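## Task

Pick up the wine glass standing on the table and hang it inverted on the rack so its stem sits completely within a free curl, with the glass in contact only with the wire. The task fails if the glass is tossed or let fall more than about a thumb's length, if any glass tips over while unheld, or if it takes a blow as strong as such a fall. The glass already hanging in another curl must be left hanging straight.

## Robot and tools

Robot: two 6-joint arms, left_arm and right_arm, each with a parallel two-finger gripper and a wrist camera. A third camera, cam_high, looks down from above. All images are 896x504.

Frame: every position, orientation and target uses the scene frame. Its origin is level with the table top, midway between the two arms; +z points up, +x points out over the table, and left_arm is on the +y side (arm names do not match image left/right). Calibrated bases: left_arm at (+0.008, +0.372, 0) m, right_arm at (-0.006, -0.344, 0) m, both facing +x. Reported hand positions and orientations may be off by a few centimetres, more at long reach.

Row layout: every command row is one flat list of 14 numbers in [-1, 1], covering both arms even if only one moves: left_arm's six joints then its opening, then right_arm's six joints then its opening. Within each arm the joint order is: shoulder (joint2), elbow (joint3), wrist roll (joint6), wrist pitch (joint4), waist (joint1), wrist yaw (joint5). Result lists by joint use this same order.

Joint numbers are offsets, not poses: each is a displacement from that arm's Joint targets as they stood when the action (or move) began, not from the previous row. Scale: 1.0 equals 2.224 rad for waist, shoulder and elbow, and 8.485 rad for wrist pitch, wrist yaw and wrist roll. Sending 0 for a joint re-commands its current target. Stated joint ranges (rad): waist -2.618 to 3.054, shoulder 0 to 3.142, elbow 0 to 3.142, wrist pitch -1.571 to 1.571, wrist yaw -1.571 to 1.571, wrist roll -2.094 to 2.094; real ends may differ by up to 0.059 rad. Asking for more than 0.059 rad beyond an end gets the action refused for both arms; a joint pushed to its real end reports "joint sent to its limit".

Opening is absolute: +1 fully open, -1 closed. To keep a gripper as it is, repeat its current command; a 0 there means half open.

Tools:
- execute_actions(actions, cameras): actions is a list of actions; each action is a table of up to 15 rows, each row played for one 1/30 s step; a short table repeats its last row to fill 15 steps. An empty list just returns the current state and images.
- move(target, speed, blend, opening_speed, blocking, cameras): target is one 14-number row or a list of up to 15 rows, all offsets from the same starting Joint targets (not chained). Joints travel together along a smooth path. speed is the top rate in rad/s of the joint with the farthest to go, 0.01 to 12.57, default 0.5; one value or one per target. blend (rad) rounds corners between listed targets. opening_speed (per second on the -1..+1 scale, at least 0.2) makes the fingers change gradually. blocking=false returns after about 0.5 s while the motion continues. The path does not avoid obstacles or the other arm. The result adds a "move:" line such as done, off_target, moving, held or fault, and limits=held if steps were withheld.
- wait(seconds 0 to 10, cameras): lets time pass with the last commands held; a running move keeps going.
- stop(cameras): brakes a running move; fast moves need room to stop.
- zoom_image(camera, region): a closer look at part of the latest image from cam_high, cam_left_wrist or cam_right_wrist; region is [x0, y0, x1, y1] pixels from the top-left corner, at most 504x504.
- read_manual(section): licence texts only.
- finished_scene(scene): ends scene 1 or 2 for good; the glass must stay hung without the robot.

Result lines: end_effector_position (m) and end_effector_quat_wxyz per gripper, meaning the point between the finger pads, about 1 cm behind the tips; fingers point along the gripper's +z and close along its y. Joint positions (rad, each arm's block ending with finger gap in m, 0.093 fully open), Joint velocities ("within noise" when still), Joint targets (base for your next offsets), Joint torques, grip_measured (-1..+1 motor reading), Tool commands. "joint command not followed" means a clearance check altered that arm's targets. Camera calibration lines appear when they change.

Gripping: pads meet near grip_measured -0.94 and sit one object's width apart at roughly 0.0208 higher per millimetre. Command a value somewhat below the reading for the width to hold firmly, and keep sending it while carrying; open well above that reading to release. A reading near -1 alone does not prove something is held, so check the cameras. A glass stem is thin and round, so a lower value may be needed.

Motion notes: joint speed is capped, so big offsets may take several actions; friction and weight can leave joints short, especially when stretched out. If an arm is stuck pressing, command its targets back past its measured positions.

Avoid: dropping or flinging the glass, knocking the hanging glass or the rack, anything leaving the table, collisions or squeezing between the two arms (including one gripper closing on the other's fingers), and fast contact. Long holding or straining heats motors; MOTOR HOT warns, and an OVER-TEMPERATURE FAULT folds that arm away for the rest of the scene. Loose objects may occasionally be nudged by the scene.

Each tool is called after "Emit:" by a JSON object that holds its "op" and its "data".

## Session

Emit:
{"op": "execute_actions", "data": {"actions": []}}

Scene clock: 0.00 s.
left_arm: end_effector_position=(+0.3949, +0.3914, +0.0679) grip_measured=+1.000 end_effector_quat_wxyz=(+0.553, -0.018, +0.831, +0.046) | right_arm: end_effector_position=(+0.3796, -0.3360, +0.0912) grip_measured=+1.000 end_effector_quat_wxyz=(+0.551, -0.005, +0.834, +0.033)
Joint names: [shoulder, elbow, wrist roll, wrist pitch, waist, wrist yaw]
Joint positions: left_arm=[1.625 0.355 0.026 0.875 0.015 -0.084 0.093] | right_arm=[1.484 0.388 0.024 0.692 -0.023 -0.067 0.093]
Joint velocities: within noise
Joint torques (N m): no reading
Heat: left arm: 34 °C; right arm: 37 °C.
Joint targets: left_arm=[1.615 0.364 0.027 0.885 0.015 -0.084] | right_arm=[1.478 0.396 0.024 0.694 -0.023 -0.067]
Tool commands: left_gripper/opening=+1.0 right_gripper/opening=+1.0

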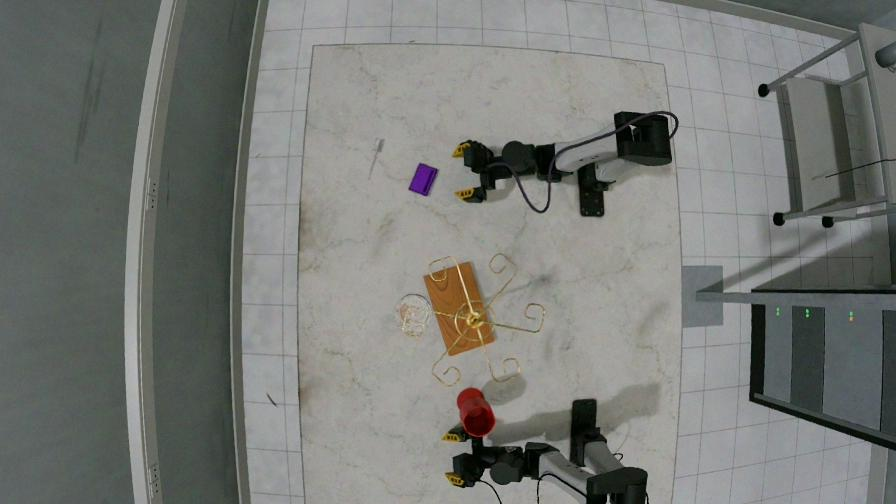

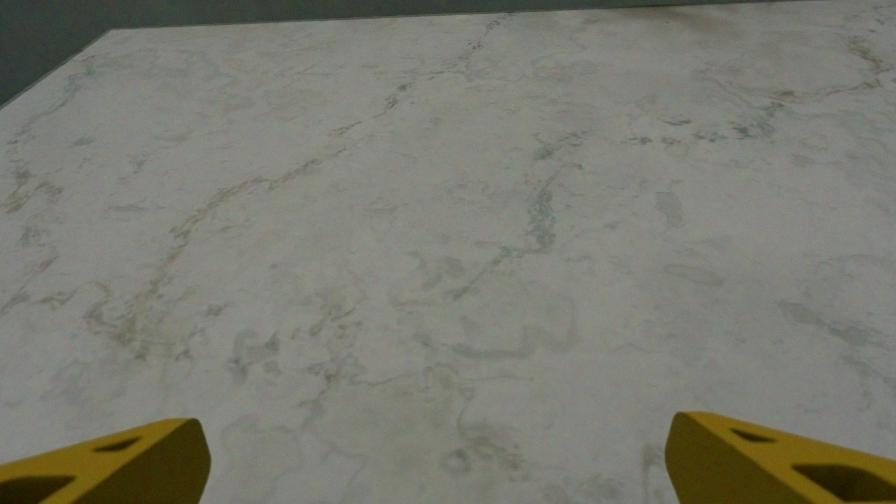

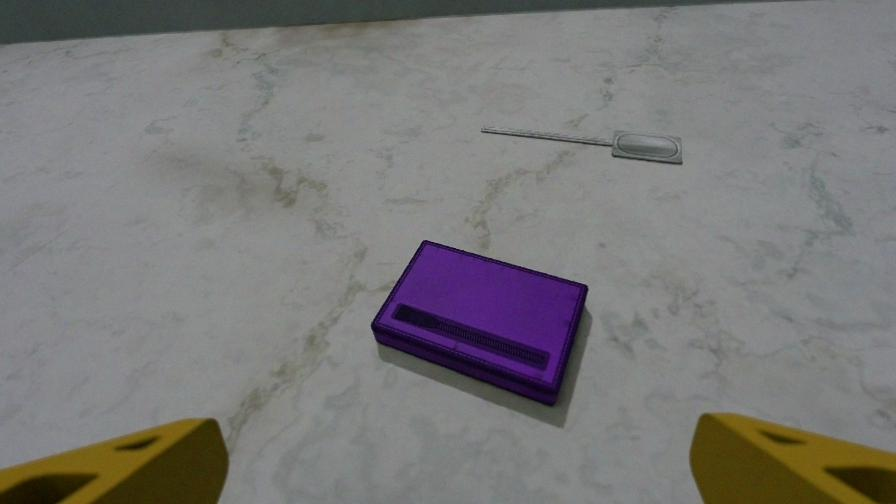

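Emit:
{"op": "zoom_image", "data": {"camera": "cam_high", "region": [380, 230, 570, 400]}}

Emit:
{"op": "zoom_image", "data": {"camera": "cam_high", "region": [400, 360, 600, 500]}}

Scaled by 2.653 from the camera's 896x504 image, which has a finer 1280x720 frame.

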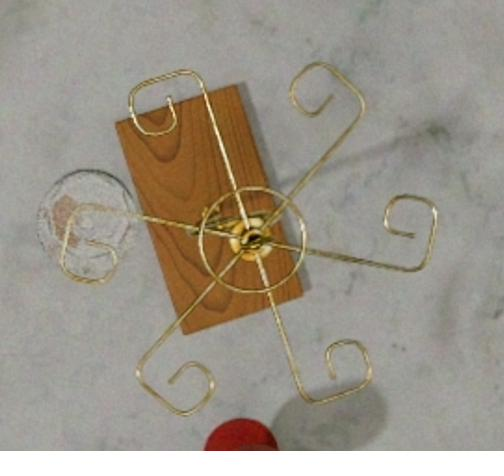

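Scaled by 2.520 from the camera's 896x504 image, which has a finer 1280x720 frame.

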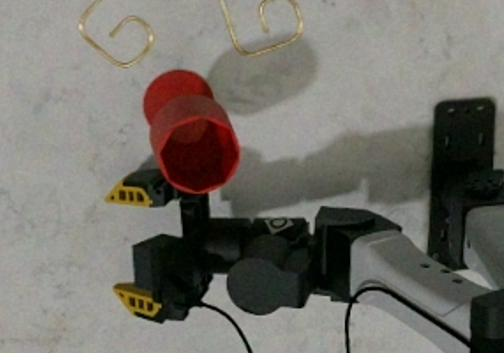

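Emit:
{"op": "move", "data": {"target": [0,0,0,0,0,0,1, -0.2149,0.0018,0.0323,0.0243,-0.0796,-0.1630,1], "speed": 1.0, "cameras": ["cam_right_wrist"]}}

Scene clock: 308.30 s.
left_arm: end_effector_position=(+0.3949, +0.3914, +0.0679) grip_measured=+1.000 end_effector_quat_wxyz=(+0.553, -0.018, +0.831, +0.046) | right_arm: end_effector_position=(+0.2268, -0.2164, +0.2685) grip_measured=+1.000 end_effector_quat_wxyz=(+0.573, -0.402, +0.567, +0.434)
Joint names: [shoulder, elbow, wrist roll, wrist pitch, waist, wrist yaw]
Joint positions: left_arm=[1.625 0.355 0.026 0.875 0.015 -0.084 0.093] | right_arm=[1.007 0.388 0.293 0.882 -0.193 -1.438 0.093]
Joint velocities: within noise
Joint torques (N m): left_arm=[-7.06 4.38 -0.11 2.03 -0.29 -0.03] | right_arm=[-2.47 6.87 -0.06 1.25 -0.77 -0.13]
Heat: left arm: 50 °C; right arm: 41 °C.
Joint targets: left_arm=[1.615 0.364 0.027 0.885 0.015 -0.084] | right_arm=[1.000 0.400 0.298 0.901 -0.200 -1.451]
move: done
camera_calibration:
cam_right_wrist: T_world_to_cam=[[0.948817, -0.307599, -0.0716113, -0.260811], [-0.179016, -0.337, -0.924329, 0.255986], [0.26019, 0.889839, -0.374816, 0.311994], [0, 0, 0, 1]] pos_world=[0.212109, -0.271582, 0.334879]
Images, in order (width x height): cam_right_wrist 896x504.

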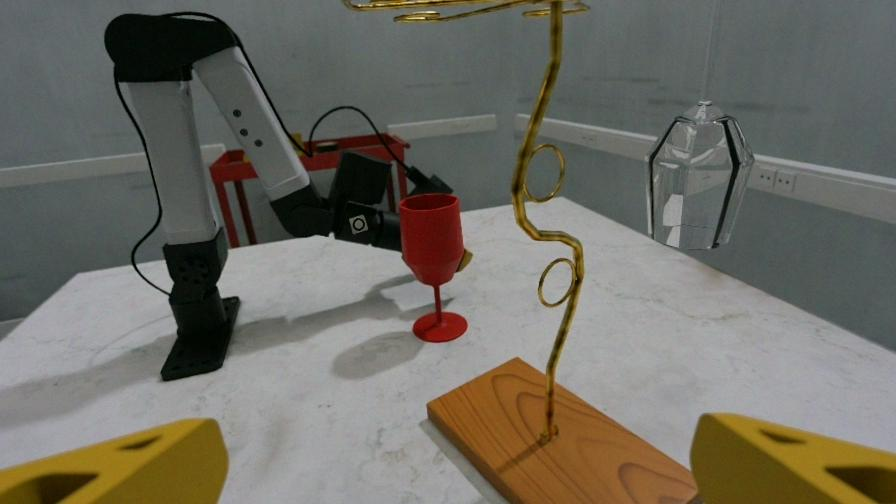

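Emit:
{"op": "zoom_image", "data": {"camera": "cam_right_wrist", "region": [350, 170, 530, 360]}}

Emit:
{"op": "move", "data": {"target": [0,0,0,0,0,0,1, 0.0225,0.018,0.0,0.0801,-0.0899,0.0,1], "speed": 1.0, "cameras": ["cam_right_wrist", "cam_high"]}}

Scaled by 2.653 from the camera's 896x504 image, which has a finer 1280x720 frame.

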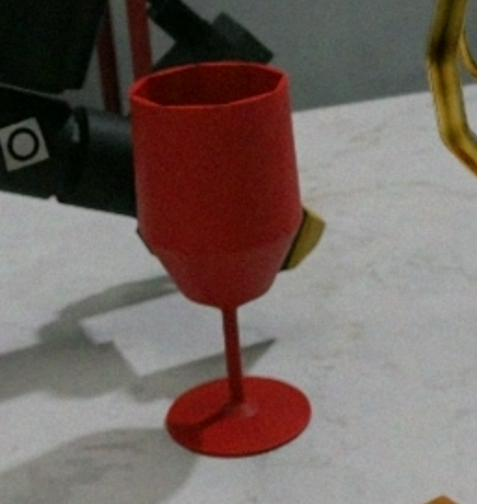

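Scene clock: 377.23 s.
left_arm: end_effector_position=(+0.3949, +0.3914, +0.0679) grip_measured=+1.000 end_effector_quat_wxyz=(+0.553, -0.018, +0.831, +0.046) | right_arm: end_effector_position=(+0.2279, -0.2574, +0.3165) grip_measured=+1.000 end_effector_quat_wxyz=(+0.710, -0.492, +0.459, +0.208)
Joint names: [shoulder, elbow, wrist roll, wrist pitch, waist, wrist yaw]
Joint positions: left_arm=[1.625 0.355 0.026 0.875 0.015 -0.084 0.093] | right_arm=[1.045 0.413 0.295 1.466 -0.394 -1.441 0.093]
Joint velocities: within noise
Joint torques (N m): left_arm=[-7.16 4.6 -0.11 2.02 -0.25 -0.01] | right_arm=[-1.14 7.54 -0.08 1.53 -0.68 0.2]
Heat: left arm: 51 °C; right arm: 40 °C.
Joint targets: left_arm=[1.615 0.364 0.027 0.885 0.015 -0.084] | right_arm=[1.050 0.440 0.298 1.562 -0.400 -1.451]
joint sent to its limit (right arm) — the wrist pitch, upper limit.
move: off_target (right_arm); right_arm: the wrist pitch is farthest, 0.115 rad from its target
camera_calibration:
cam_right_wrist: T_world_to_cam=[[0.760762, -0.444924, 0.47253, -0.435801], [0.237803, -0.486343, -0.840786, 0.1269], [0.603897, 0.752006, -0.264187, 0.217433], [0, 0, 0, 1]] pos_world=[0.170056, -0.295692, 0.370068]
Images, in order (width x height): cam_high 896x504, cam_right_wrist 896x504.

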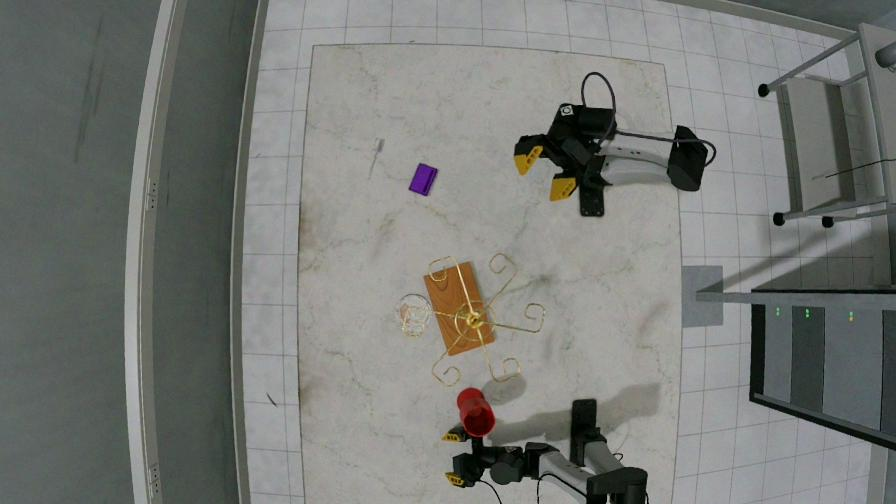

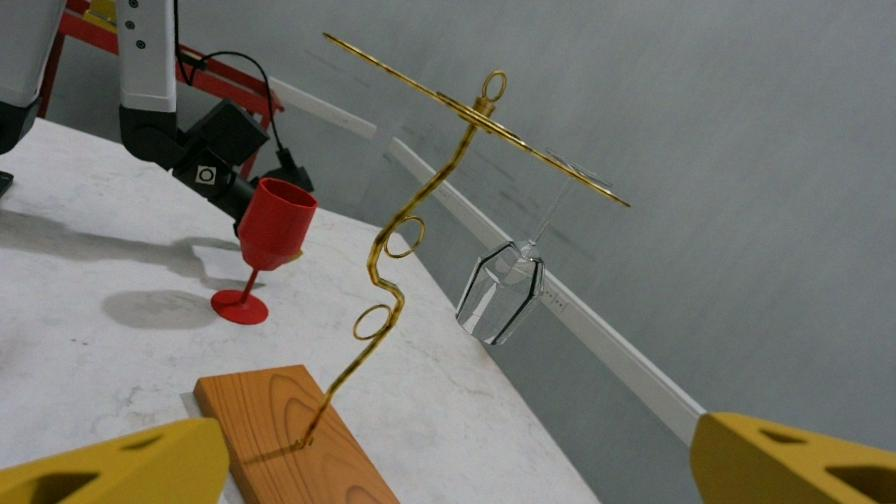

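Emit:
{"op": "zoom_image", "data": {"camera": "cam_high", "region": [425, 320, 535, 400]}}

Emit:
{"op": "zoom_image", "data": {"camera": "cam_high", "region": [385, 245, 555, 345]}}

Emit:
{"op": "zoom_image", "data": {"camera": "cam_high", "region": [500, 130, 600, 220]}}

Emit:
{"op": "zoom_image", "data": {"camera": "cam_high", "region": [420, 380, 520, 500]}}

Scaled by 4.582 from the camera's 896x504 image, which has a finer 1280x720 frame.

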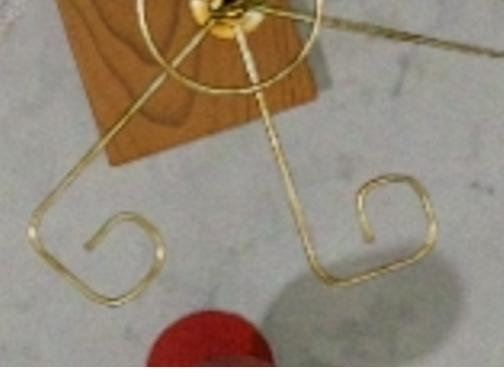

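Scaled by 2.965 from the camera's 896x504 image, which has a finer 1280x720 frame.

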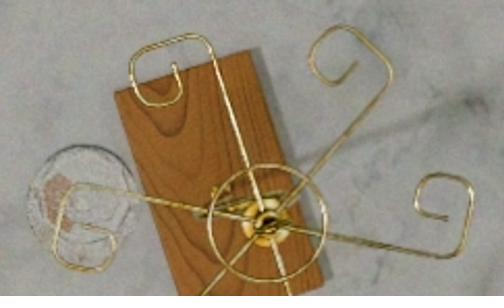

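Scaled by 5.040 from the camera's 896x504 image, which has a finer 1280x720 frame.

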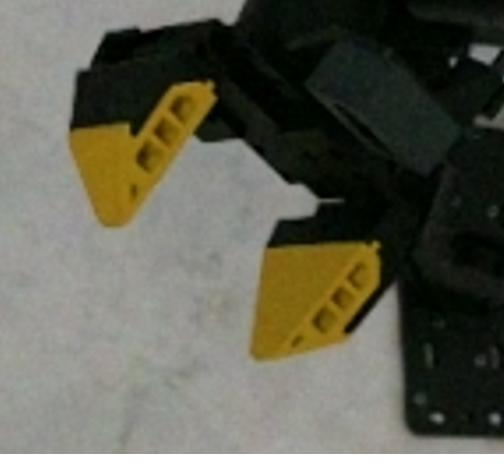

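Scaled by 4.200 from the camera's 896x504 image, which has a finer 1280x720 frame.

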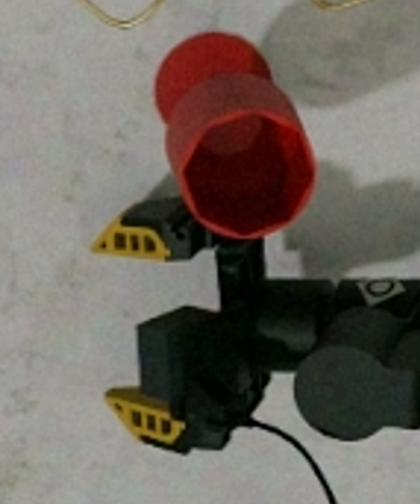

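Emit:
{"op": "move", "data": {"target": [[0.0767,0.0230,0.0262,0.0277,0.2608,0.0,1, 0,0,0.0627,-0.0132,0,0,1],[0.0767,0.0230,0.0262,0.0277,0.2608,0.1926,1, 0,0,0.0627,-0.0132,0,0,1]], "speed": 1.2, "blend": 0.3}}

Scene clock: 684.50 s.
left_arm: end_effector_position=(+0.3133, +0.3742, +0.1197) grip_measured=+1.000 end_effector_quat_wxyz=(+0.618, +0.308, +0.641, -0.336) | right_arm: end_effector_position=(+0.2287, -0.2577, +0.3157) grip_measured=+1.000 end_effector_quat_wxyz=(+0.629, -0.351, +0.574, +0.390)
Joint names: [shoulder, elbow, wrist roll, wrist pitch, waist, wrist yaw]
Joint positions: left_arm=[1.777 0.392 0.236 1.098 0.593 1.535 0.093] | right_arm=[1.045 0.413 0.825 1.454 -0.394 -1.441 0.093]
Joint velocities: within noise
Joint torques (N m): left_arm=[-5.56 4.89 0.1 1.5 -0.17 0.3] | right_arm=[-1.06 7.54 -0.02 0.58 -0.64 0.19]
Heat: left arm: 53 °C; right arm: 42 °C.
Joint targets: left_arm=[1.786 0.415 0.249 1.120 0.595 1.550] | right_arm=[1.050 0.440 0.830 1.450 -0.400 -1.451]
move: done; blend cut to 0.29 rad at target 1
camera_calibration:
cam_left_wrist: T_world_to_cam=[[-0.81588, -0.576776, 0.0408548, 0.467851], [-0.272466, 0.321174, -0.906978, 0.113903], [0.510002, -0.751117, -0.419191, 0.252069], [0, 0, 0, 1]] pos_world=[0.284189, 0.422596, 0.189859]
cam_right_wrist: T_world_to_cam=[[0.889305, -0.45493, -0.0466371, -0.304219], [-0.184513, -0.263628, -0.946813, 0.313406], [0.418439, 0.850611, -0.318386, 0.301841], [0, 0, 0, 1]] pos_world=[0.202069, -0.312525, 0.378651]

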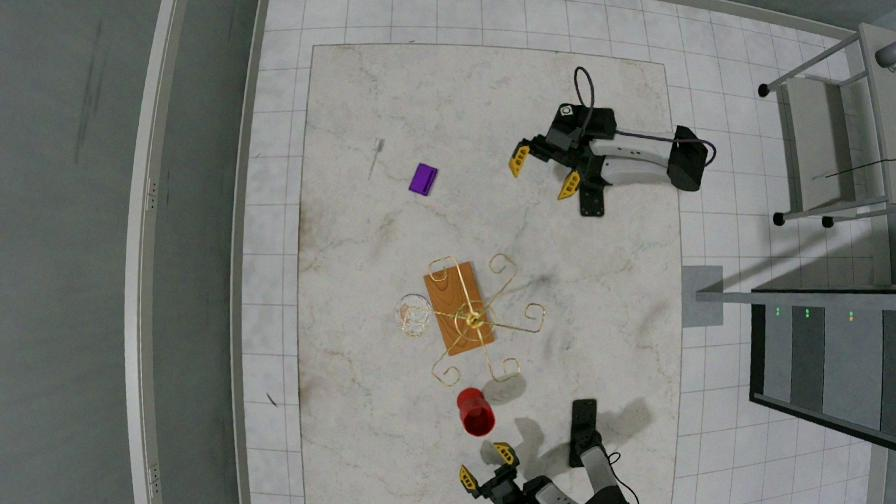

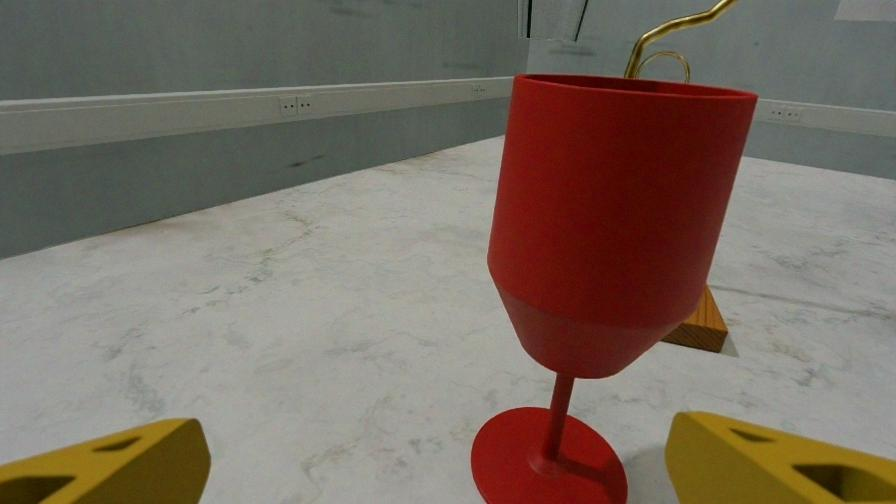

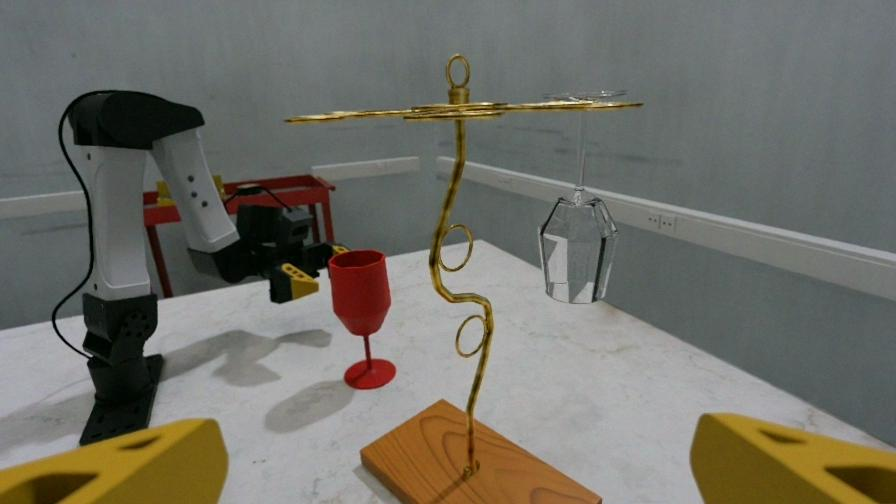

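Emit:
{"op": "move", "data": {"target": [-0.0121,0.0133,0,-0.0023,-0.0895,0,1, 0,0,0,0,0,0,1], "speed": 0.6, "cameras": ["cam_left_wrist"]}}

Scene clock: 770.90 s.
left_arm: end_effector_position=(+0.3148, +0.3184, +0.1255) grip_measured=+1.000 end_effector_quat_wxyz=(+0.589, +0.377, +0.602, -0.385) | right_arm: end_effector_position=(+0.2287, -0.2578, +0.3157) grip_measured=+1.000 end_effector_quat_wxyz=(+0.629, -0.351, +0.574, +0.390)
Joint names: [shoulder, elbow, wrist roll, wrist pitch, waist, wrist yaw]
Joint positions: left_arm=[1.777 0.423 0.236 1.099 0.4 1.537 0.093] | right_arm=[1.045 0.413 0.825 1.454 -0.394 -1.441 0.093]
Joint velocities: within noise
Joint torques (N m): left_arm=[-8.27 4.78 0.09 1.25 -0.7 0.2] | right_arm=[-1.1 7.72 -0.05 0.58 -0.77 0.15]
Heat: left arm: 46 °C; right arm: 42 °C.
Joint targets: left_arm=[1.759 0.445 0.249 1.100 0.397 1.550] | right_arm=[1.050 0.440 0.830 1.450 -0.400 -1.451]
move: done
camera_calibration:
cam_left_wrist: T_world_to_cam=[[-0.912851, -0.408171, 0.00998041, 0.417368], [-0.179097, 0.378333, -0.908178, 0.0901226], [0.366916, -0.830819, -0.418464, 0.282068], [0, 0, 0, 1]] pos_world=[0.29364, 0.370608, 0.195717]
Images, in order (width x height): cam_left_wrist 896x504.

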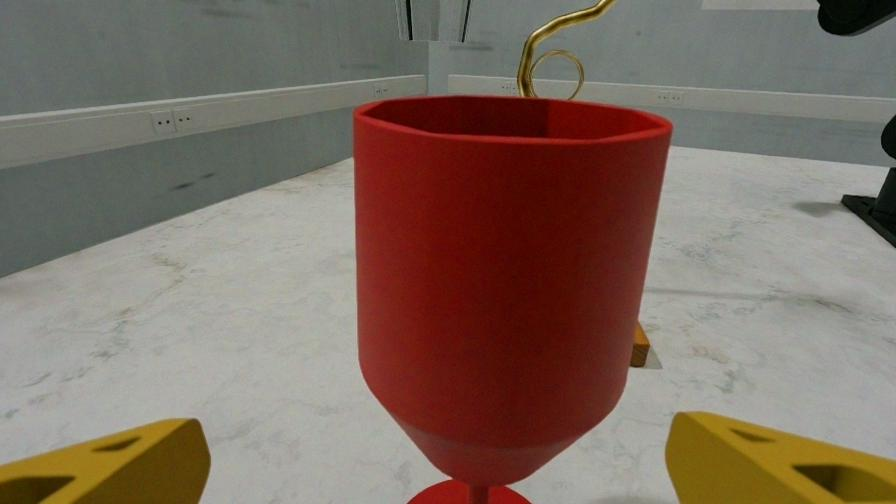

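Emit:
{"op": "move", "data": {"target": [0.0441,0.0652,0,-0.0055,-0.0971,0,1, 0,0,0,0,0,0,1], "speed": 0.25, "cameras": ["cam_left_wrist", "cam_high"]}}

Emit:
{"op": "zoom_image", "data": {"camera": "cam_high", "region": [430, 370, 560, 500]}}

Scene clock: 824.77 s.
left_arm: end_effector_position=(+0.3306, +0.2600, +0.1320) grip_measured=+1.000 end_effector_quat_wxyz=(+0.551, +0.448, +0.550, -0.439) | right_arm: end_effector_position=(+0.2287, -0.2578, +0.3157) grip_measured=+1.000 end_effector_quat_wxyz=(+0.629, -0.351, +0.574, +0.390)
Joint names: [shoulder, elbow, wrist roll, wrist pitch, waist, wrist yaw]
Joint positions: left_arm=[1.848 0.567 0.236 1.055 0.183 1.538 0.093] | right_arm=[1.045 0.413 0.825 1.454 -0.394 -1.441 0.093]
Joint velocities: within noise
Joint torques (N m): left_arm=[-6.95 5.08 0.09 1.27 -0.64 0.18] | right_arm=[-1.26 7.53 -0.02 0.57 -0.79 0.19]
Heat: left arm: 43 °C; right arm: 43 °C.
Joint targets: left_arm=[1.857 0.590 0.249 1.054 0.180 1.550] | right_arm=[1.050 0.440 0.830 1.450 -0.400 -1.451]
move: done
camera_calibration:
cam_left_wrist: T_world_to_cam=[[-0.979124, -0.20234, -0.0193288, 0.380145], [-0.0673546, 0.412702, -0.908373, 0.075119], [0.191778, -0.888108, -0.417715, 0.30329], [0, 0, 0, 1]] pos_world=[0.319105, 0.315271, 0.202273]
Images, in order (width x height): cam_high 896x504, cam_left_wrist 896x504.

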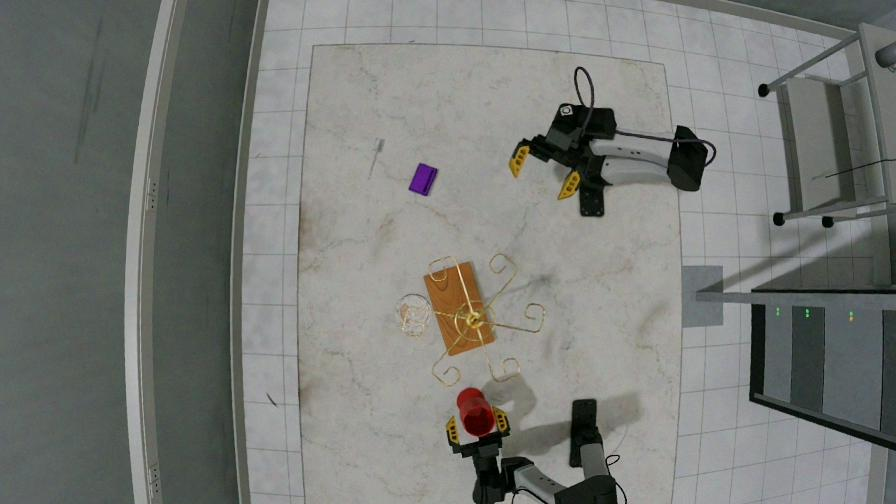

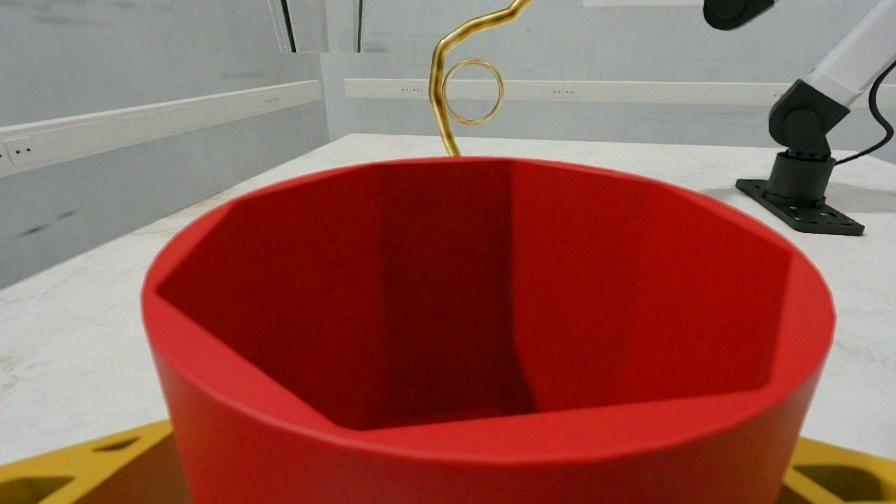

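Scaled by 3.877 from the camera's 896x504 image, which has a finer 1280x720 frame.

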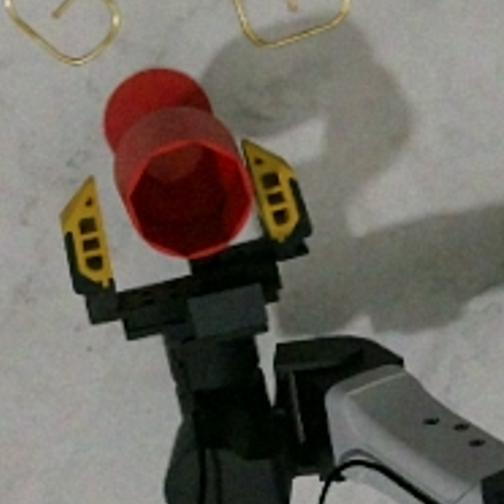

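Emit:
{"op": "move", "data": {"target": [-0.0157,-0.0180,0,0.0011,-0.0021,0,1, 0,0,0,0,0,0,1], "speed": 0.2, "cameras": ["cam_left_wrist", "cam_high"]}}

Emit:
{"op": "zoom_image", "data": {"camera": "cam_high", "region": [430, 370, 560, 500]}}

Scene clock: 878.87 s.
left_arm: end_effector_position=(+0.3279, +0.2589, +0.1299) grip_measured=+1.000 end_effector_quat_wxyz=(+0.548, +0.446, +0.553, -0.443) | right_arm: end_effector_position=(+0.2287, -0.2578, +0.3157) grip_measured=+1.000 end_effector_quat_wxyz=(+0.629, -0.351, +0.574, +0.390)
Joint names: [shoulder, elbow, wrist roll, wrist pitch, waist, wrist yaw]
Joint positions: left_arm=[1.848 0.557 0.236 1.054 0.181 1.538 0.093] | right_arm=[1.045 0.413 0.825 1.454 -0.394 -1.441 0.093]
Joint velocities: within noise
Joint torques (N m): left_arm=[-10.28 2.7 0.08 1.38 -0.94 0.22] | right_arm=[-1.31 7.49 -0.06 0.56 -0.68 0.13]
Heat: left arm: 41 °C; right arm: 43 °C.
Joint targets: left_arm=[1.822 0.550 0.249 1.063 0.176 1.550] | right_arm=[1.050 0.440 0.830 1.450 -0.400 -1.451]
move: done
camera_calibration:
cam_left_wrist: T_world_to_cam=[[-0.979738, -0.200126, -0.00797939, 0.375458], [-0.0765574, 0.411015, -0.908408, 0.0768595], [0.185076, -0.889391, -0.418008, 0.304385], [0, 0, 0, 1]] pos_world=[0.3174, 0.314266, 0.200051]
Images, in order (width x height): cam_high 896x504, cam_left_wrist 896x504.

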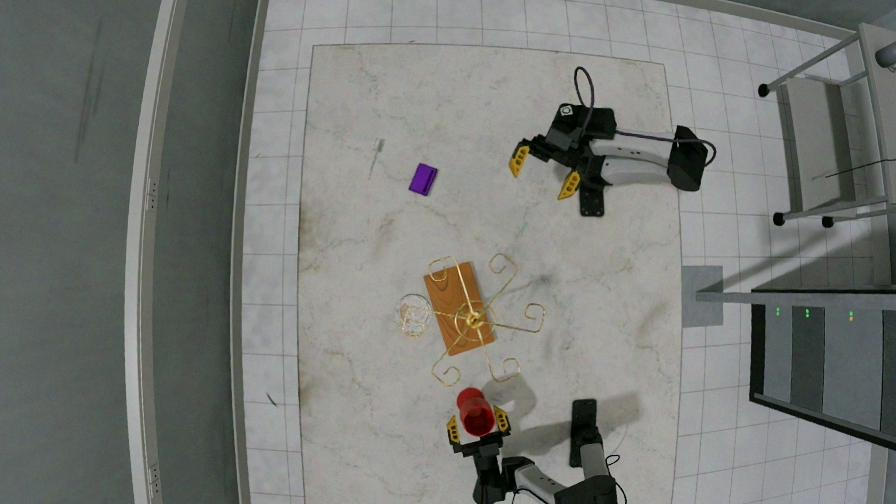

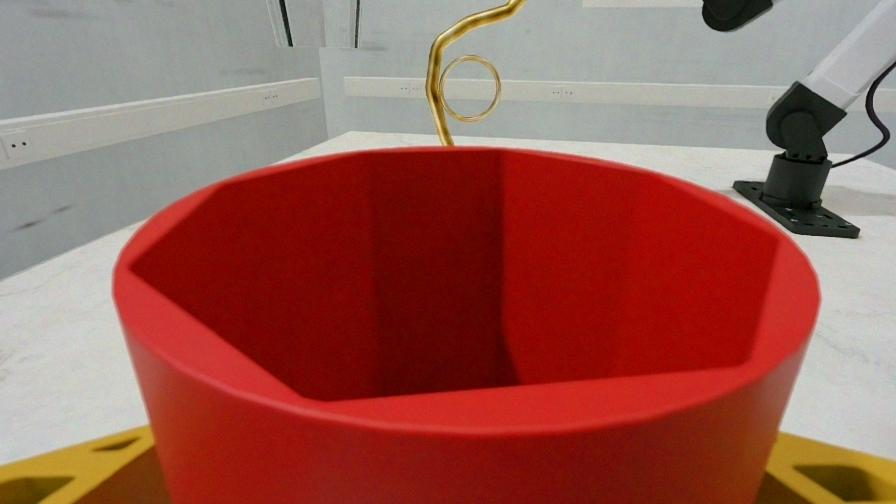

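Scaled by 3.877 from the camera's 896x504 image, which has a finer 1280x720 frame.

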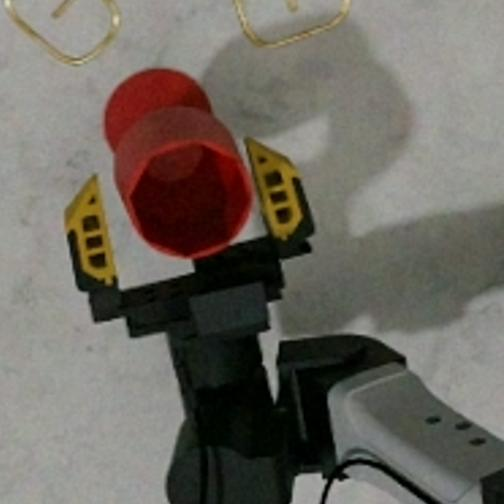

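Emit:
{"op": "move", "data": {"target": [0.0085,-0.0074,0,0.0,0.0,0,1, 0,0,0,0,0,0,1], "speed": 0.2, "cameras": ["cam_left_wrist"]}}

Scene clock: 895.27 s.
left_arm: end_effector_position=(+0.3242, +0.2582, +0.1266) grip_measured=+1.000 end_effector_quat_wxyz=(+0.544, +0.441, +0.556, -0.447) | right_arm: end_effector_position=(+0.2287, -0.2578, +0.3157) grip_measured=+1.000 end_effector_quat_wxyz=(+0.629, -0.351, +0.574, +0.390)
Joint names: [shoulder, elbow, wrist roll, wrist pitch, waist, wrist yaw]
Joint positions: left_arm=[1.848 0.541 0.236 1.054 0.181 1.538 0.093] | right_arm=[1.045 0.413 0.825 1.454 -0.394 -1.441 0.093]
Joint velocities: within noise
Joint torques (N m): left_arm=[-8.24 2.47 0.08 1.38 -0.8 0.21] | right_arm=[-1.07 7.45 -0.06 0.6 -0.77 0.2]
Heat: left arm: 41 °C; right arm: 43 °C.
Joint targets: left_arm=[1.841 0.533 0.249 1.063 0.176 1.550] | right_arm=[1.050 0.440 0.830 1.450 -0.400 -1.451]
move: done
camera_calibration:
cam_left_wrist: T_world_to_cam=[[-0.979731, -0.200151, 0.00811341, 0.369519], [-0.0909604, 0.40843, -0.908246, 0.0792353], [0.178473, -0.890575, -0.418358, 0.305608], [0, 0, 0, 1]] pos_world=[0.314694, 0.313765, 0.196821]
Images, in order (width x height): cam_left_wrist 896x504.

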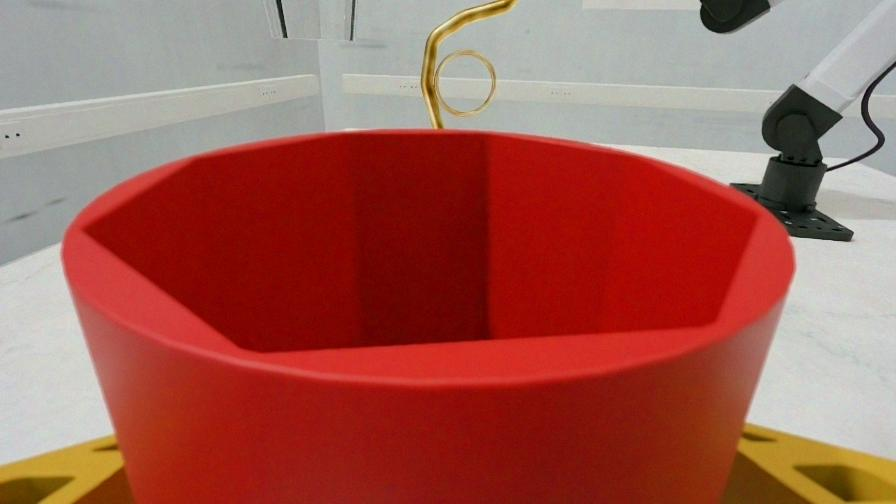

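Emit:
{"op": "move", "data": {"target": [0,0,0,0,0,0,0.40, 0,0,0,0,0,0,1], "speed": 0.5, "opening_speed": 0.25, "cameras": ["cam_left_wrist"]}}

Scene clock: 908.23 s.
left_arm: end_effector_position=(+0.3241, +0.2582, +0.1266) grip_measured=+0.568 end_effector_quat_wxyz=(+0.544, +0.441, +0.556, -0.447) | right_arm: end_effector_position=(+0.2287, -0.2578, +0.3157) grip_measured=+1.000 end_effector_quat_wxyz=(+0.629, -0.351, +0.574, +0.390)
Joint names: [shoulder, elbow, wrist roll, wrist pitch, waist, wrist yaw]
Joint positions: left_arm=[1.848 0.54 0.236 1.054 0.181 1.538 0.072] | right_arm=[1.045 0.413 0.825 1.454 -0.394 -1.441 0.093]
Joint velocities: within noise
Joint torques (N m): left_arm=[-8.27 2.56 0.11 1.34 -0.81 0.32] | right_arm=[-1.29 7.66 -0.05 0.64 -0.68 0.18]
Heat: left arm: 41 °C; right arm: 43 °C.
Joint targets: left_arm=[1.841 0.533 0.249 1.063 0.176 1.550] | right_arm=[1.050 0.440 0.830 1.450 -0.400 -1.451]
move: done
camera_calibration:
cam_left_wrist: T_world_to_cam=[[-0.97972, -0.200192, 0.00843922, 0.369367], [-0.0912698, 0.408378, -0.908239, 0.0792469], [0.178376, -0.89059, -0.418368, 0.305621], [0, 0, 0, 1]] pos_world=[0.314594, 0.313765, 0.19672]
Images, in order (width x height): cam_left_wrist 896x504.

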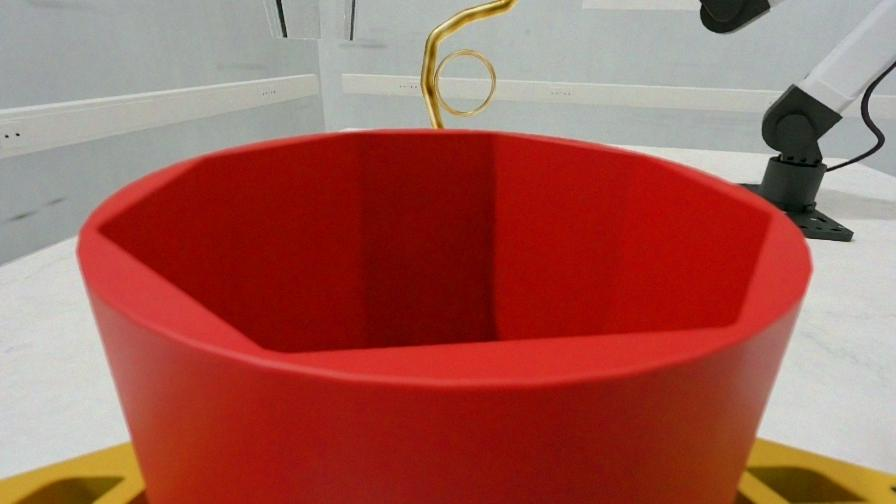

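Emit:
{"op": "move", "data": {"target": [[-0.1738,0.1007,0,-0.0702,0,0,0.40, 0,0,0,0,0,0,1],[-0.1286,0.2948,-0.2580,-0.2212,0.0176,0.0018,0.40, 0,0,0,0,0,0,1]], "speed": [0.5,1.0], "blend": 0.05}}

Emit:
{"op": "zoom_image", "data": {"camera": "cam_high", "region": [410, 290, 570, 450]}}

Scene clock: 1003.50 s.
left_arm: end_effector_position=(+0.3536, +0.2757, +0.2507) grip_measured=+0.563 end_effector_quat_wxyz=(-0.237, -0.476, +0.591, -0.606) | right_arm: end_effector_position=(+0.2287, -0.2578, +0.3157) grip_measured=+1.000 end_effector_quat_wxyz=(+0.629, -0.351, +0.574, +0.390)
Joint names: [shoulder, elbow, wrist roll, wrist pitch, waist, wrist yaw]
Joint positions: left_arm=[1.547 1.154 -1.618 -0.617 0.21 1.39 0.072] | right_arm=[1.045 0.413 0.825 1.454 -0.394 -1.441 0.093]
Joint velocities: within noise
Joint torques (N m): left_arm=[-6.72 8.03 -3.87 -0.88 0.01 2.03] | right_arm=[-1.14 7.64 -0.05 0.59 -0.77 0.18]
Heat: left arm: 40 °C; right arm: 43 °C.
Joint targets: left_arm=[1.555 1.189 -1.940 -0.814 0.215 1.565] | right_arm=[1.050 0.440 0.830 1.450 -0.400 -1.451]
move: off_target (left_arm); left_arm: the wrist roll is farthest, 0.322 rad from its target
camera_calibration:
cam_left_wrist: T_world_to_cam=[[0.842803, 0.196699, 0.500992, -0.47659], [-0.529189, 0.133017, 0.838013, -0.0194152], [0.0981955, -0.971399, 0.216198, 0.259447], [0, 0, 0, 1]] pos_world=[0.36592, 0.348354, 0.198946]
cam_right_wrist: T_world_to_cam=[[0.889259, -0.454974, -0.047091, -0.304096], [-0.184923, -0.263443, -0.946785, 0.313509], [0.418357, 0.850645, -0.318404, 0.30196], [0, 0, 0, 1]] pos_world=[0.202069, -0.312625, 0.378651]

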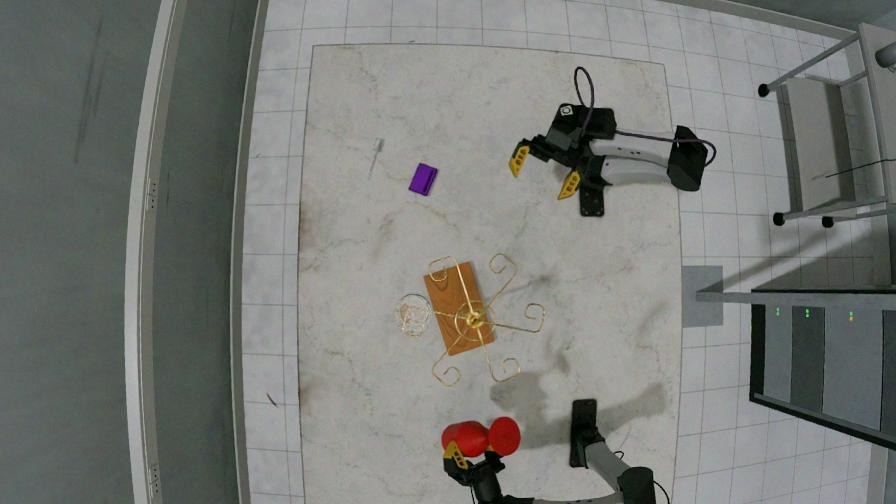

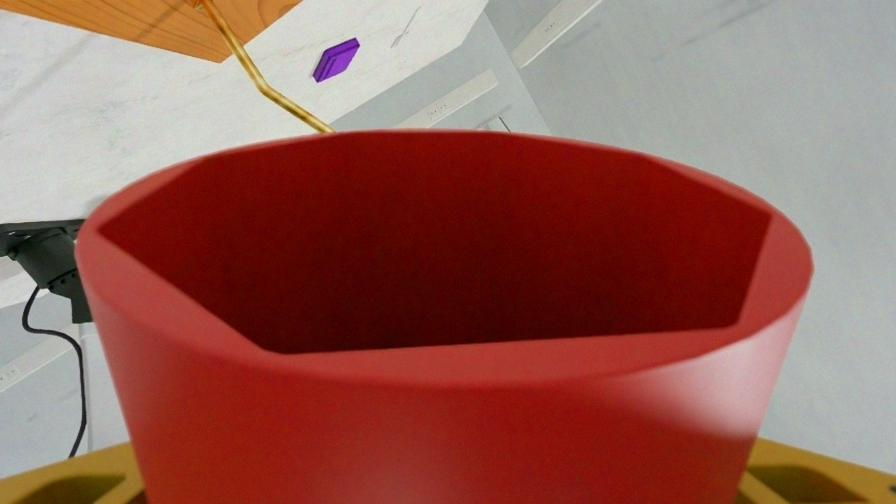

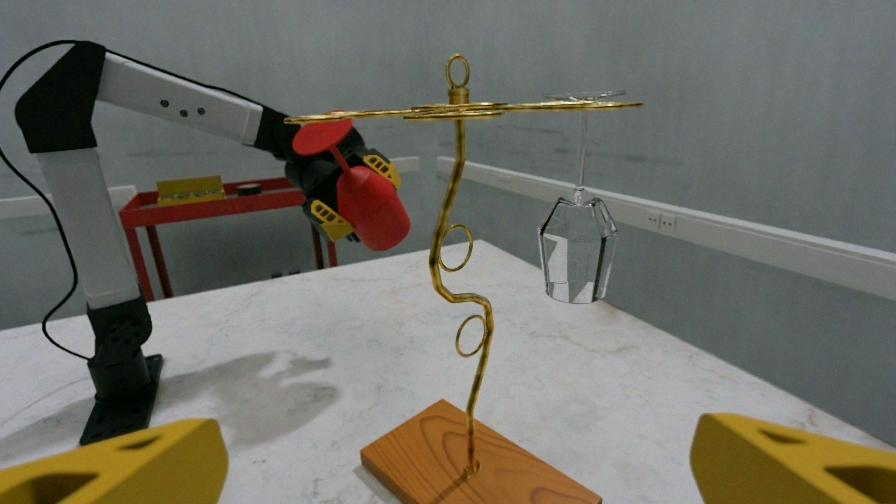

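Scaled by 3.150 from the camera's 896x504 image, which has a finer 1280x720 frame.

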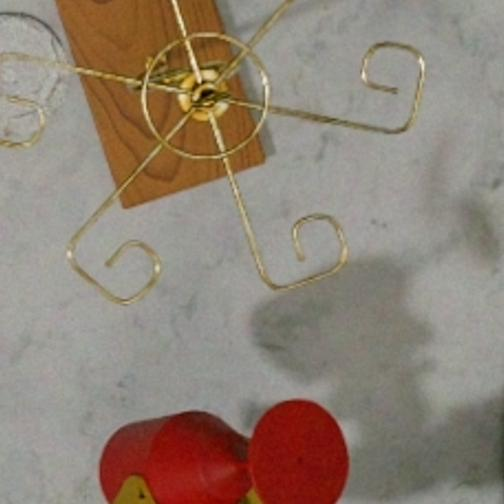

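Emit:
{"op": "move", "data": {"target": [[0.0,0.0,0.05775,0.01,0,-0.0242,0.40, 0,0,0,0,0,0,1],[0.0692,0.1296,0.05775,-0.0734,-0.0036,-0.0194,0.40, 0,0,0,0,0,0,1]], "speed": 0.8, "blend": 0.05}}

Emit:
{"op": "zoom_image", "data": {"camera": "cam_high", "region": [410, 300, 610, 504]}}

Scene clock: 1217.90 s.
left_arm: end_effector_position=(+0.3499, +0.2828, +0.2388) grip_measured=+0.563 end_effector_quat_wxyz=(+0.284, +0.563, -0.597, +0.496) | right_arm: end_effector_position=(+0.2287, -0.2578, +0.3157) grip_measured=+1.000 end_effector_quat_wxyz=(+0.629, -0.351, +0.574, +0.390)
Joint names: [shoulder, elbow, wrist roll, wrist pitch, waist, wrist yaw]
Joint positions: left_arm=[1.702 1.444 -1.354 -1.24 0.21 1.216 0.072] | right_arm=[1.045 0.413 0.825 1.454 -0.394 -1.441 0.093]
Joint velocities: within noise
Joint torques (N m): left_arm=[-7.77 7.42 -1.19 -1.5 -0.57 2.2] | right_arm=[-1.28 7.6 -0.05 0.6 -0.76 0.2]
Heat: left arm: 57 °C; right arm: 44 °C.
Joint targets: left_arm=[1.709 1.477 -1.450 -1.437 0.207 1.401] | right_arm=[1.050 0.440 0.830 1.450 -0.400 -1.451]
move: off_target (left_arm); left_arm: the wrist pitch is farthest, 0.197 rad from its target
camera_calibration:
cam_left_wrist: T_world_to_cam=[[0.949288, 0.132252, 0.28524, -0.436466], [-0.289962, 0.0175286, 0.956878, -0.0917409], [0.121549, -0.991061, 0.0549877, 0.305155], [0, 0, 0, 1]] pos_world=[0.350639, 0.361759, 0.195502]
cam_right_wrist: T_world_to_cam=[[0.889259, -0.454974, -0.047091, -0.304096], [-0.184923, -0.263443, -0.946785, 0.313509], [0.418357, 0.850645, -0.318404, 0.30196], [0, 0, 0, 1]] pos_world=[0.202069, -0.312625, 0.378651]

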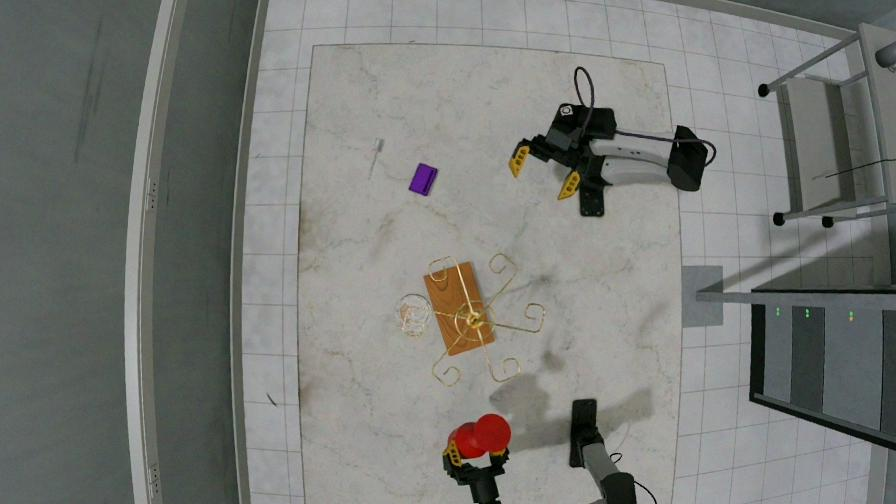

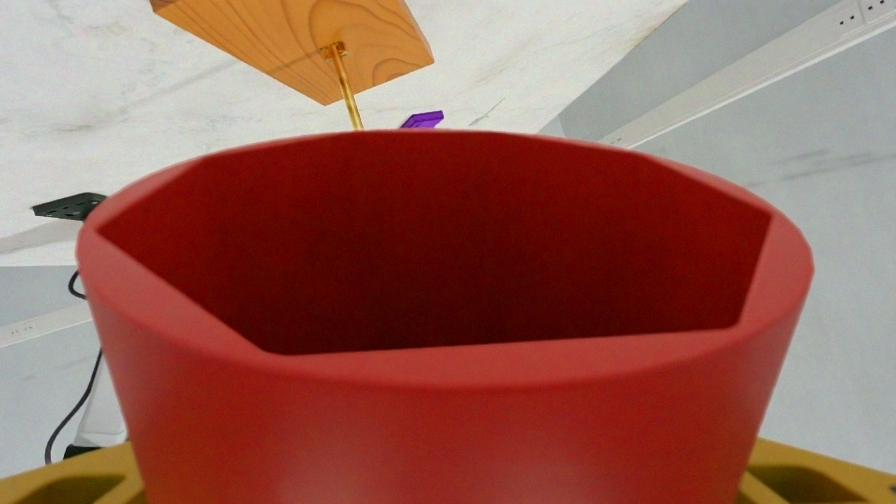

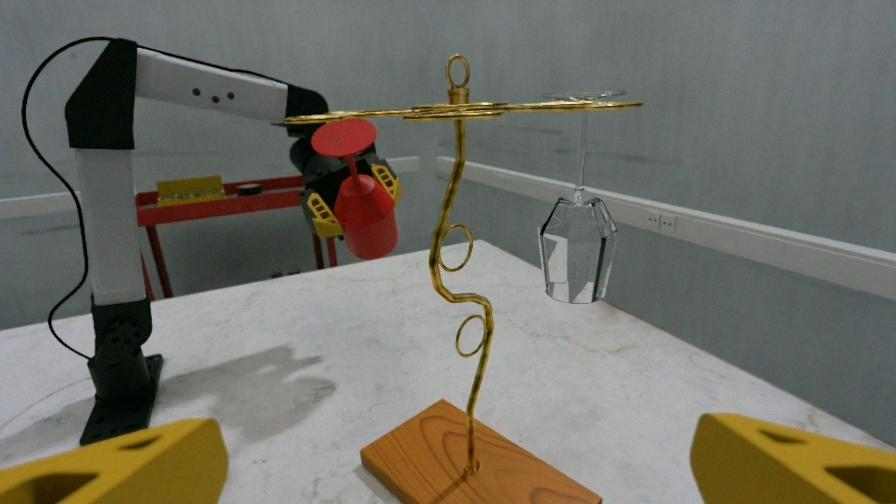

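Scaled by 2.471 from the camera's 896x504 image, which has a finer 1280x720 frame.

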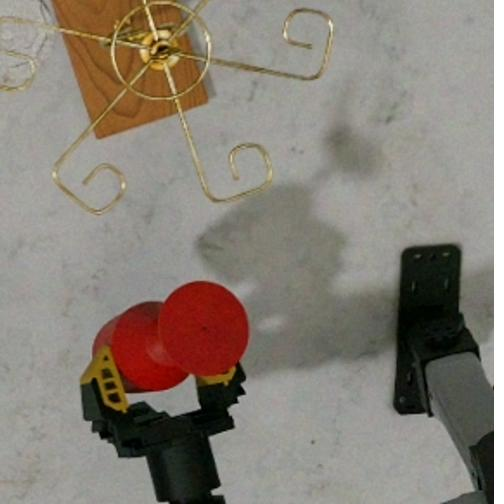

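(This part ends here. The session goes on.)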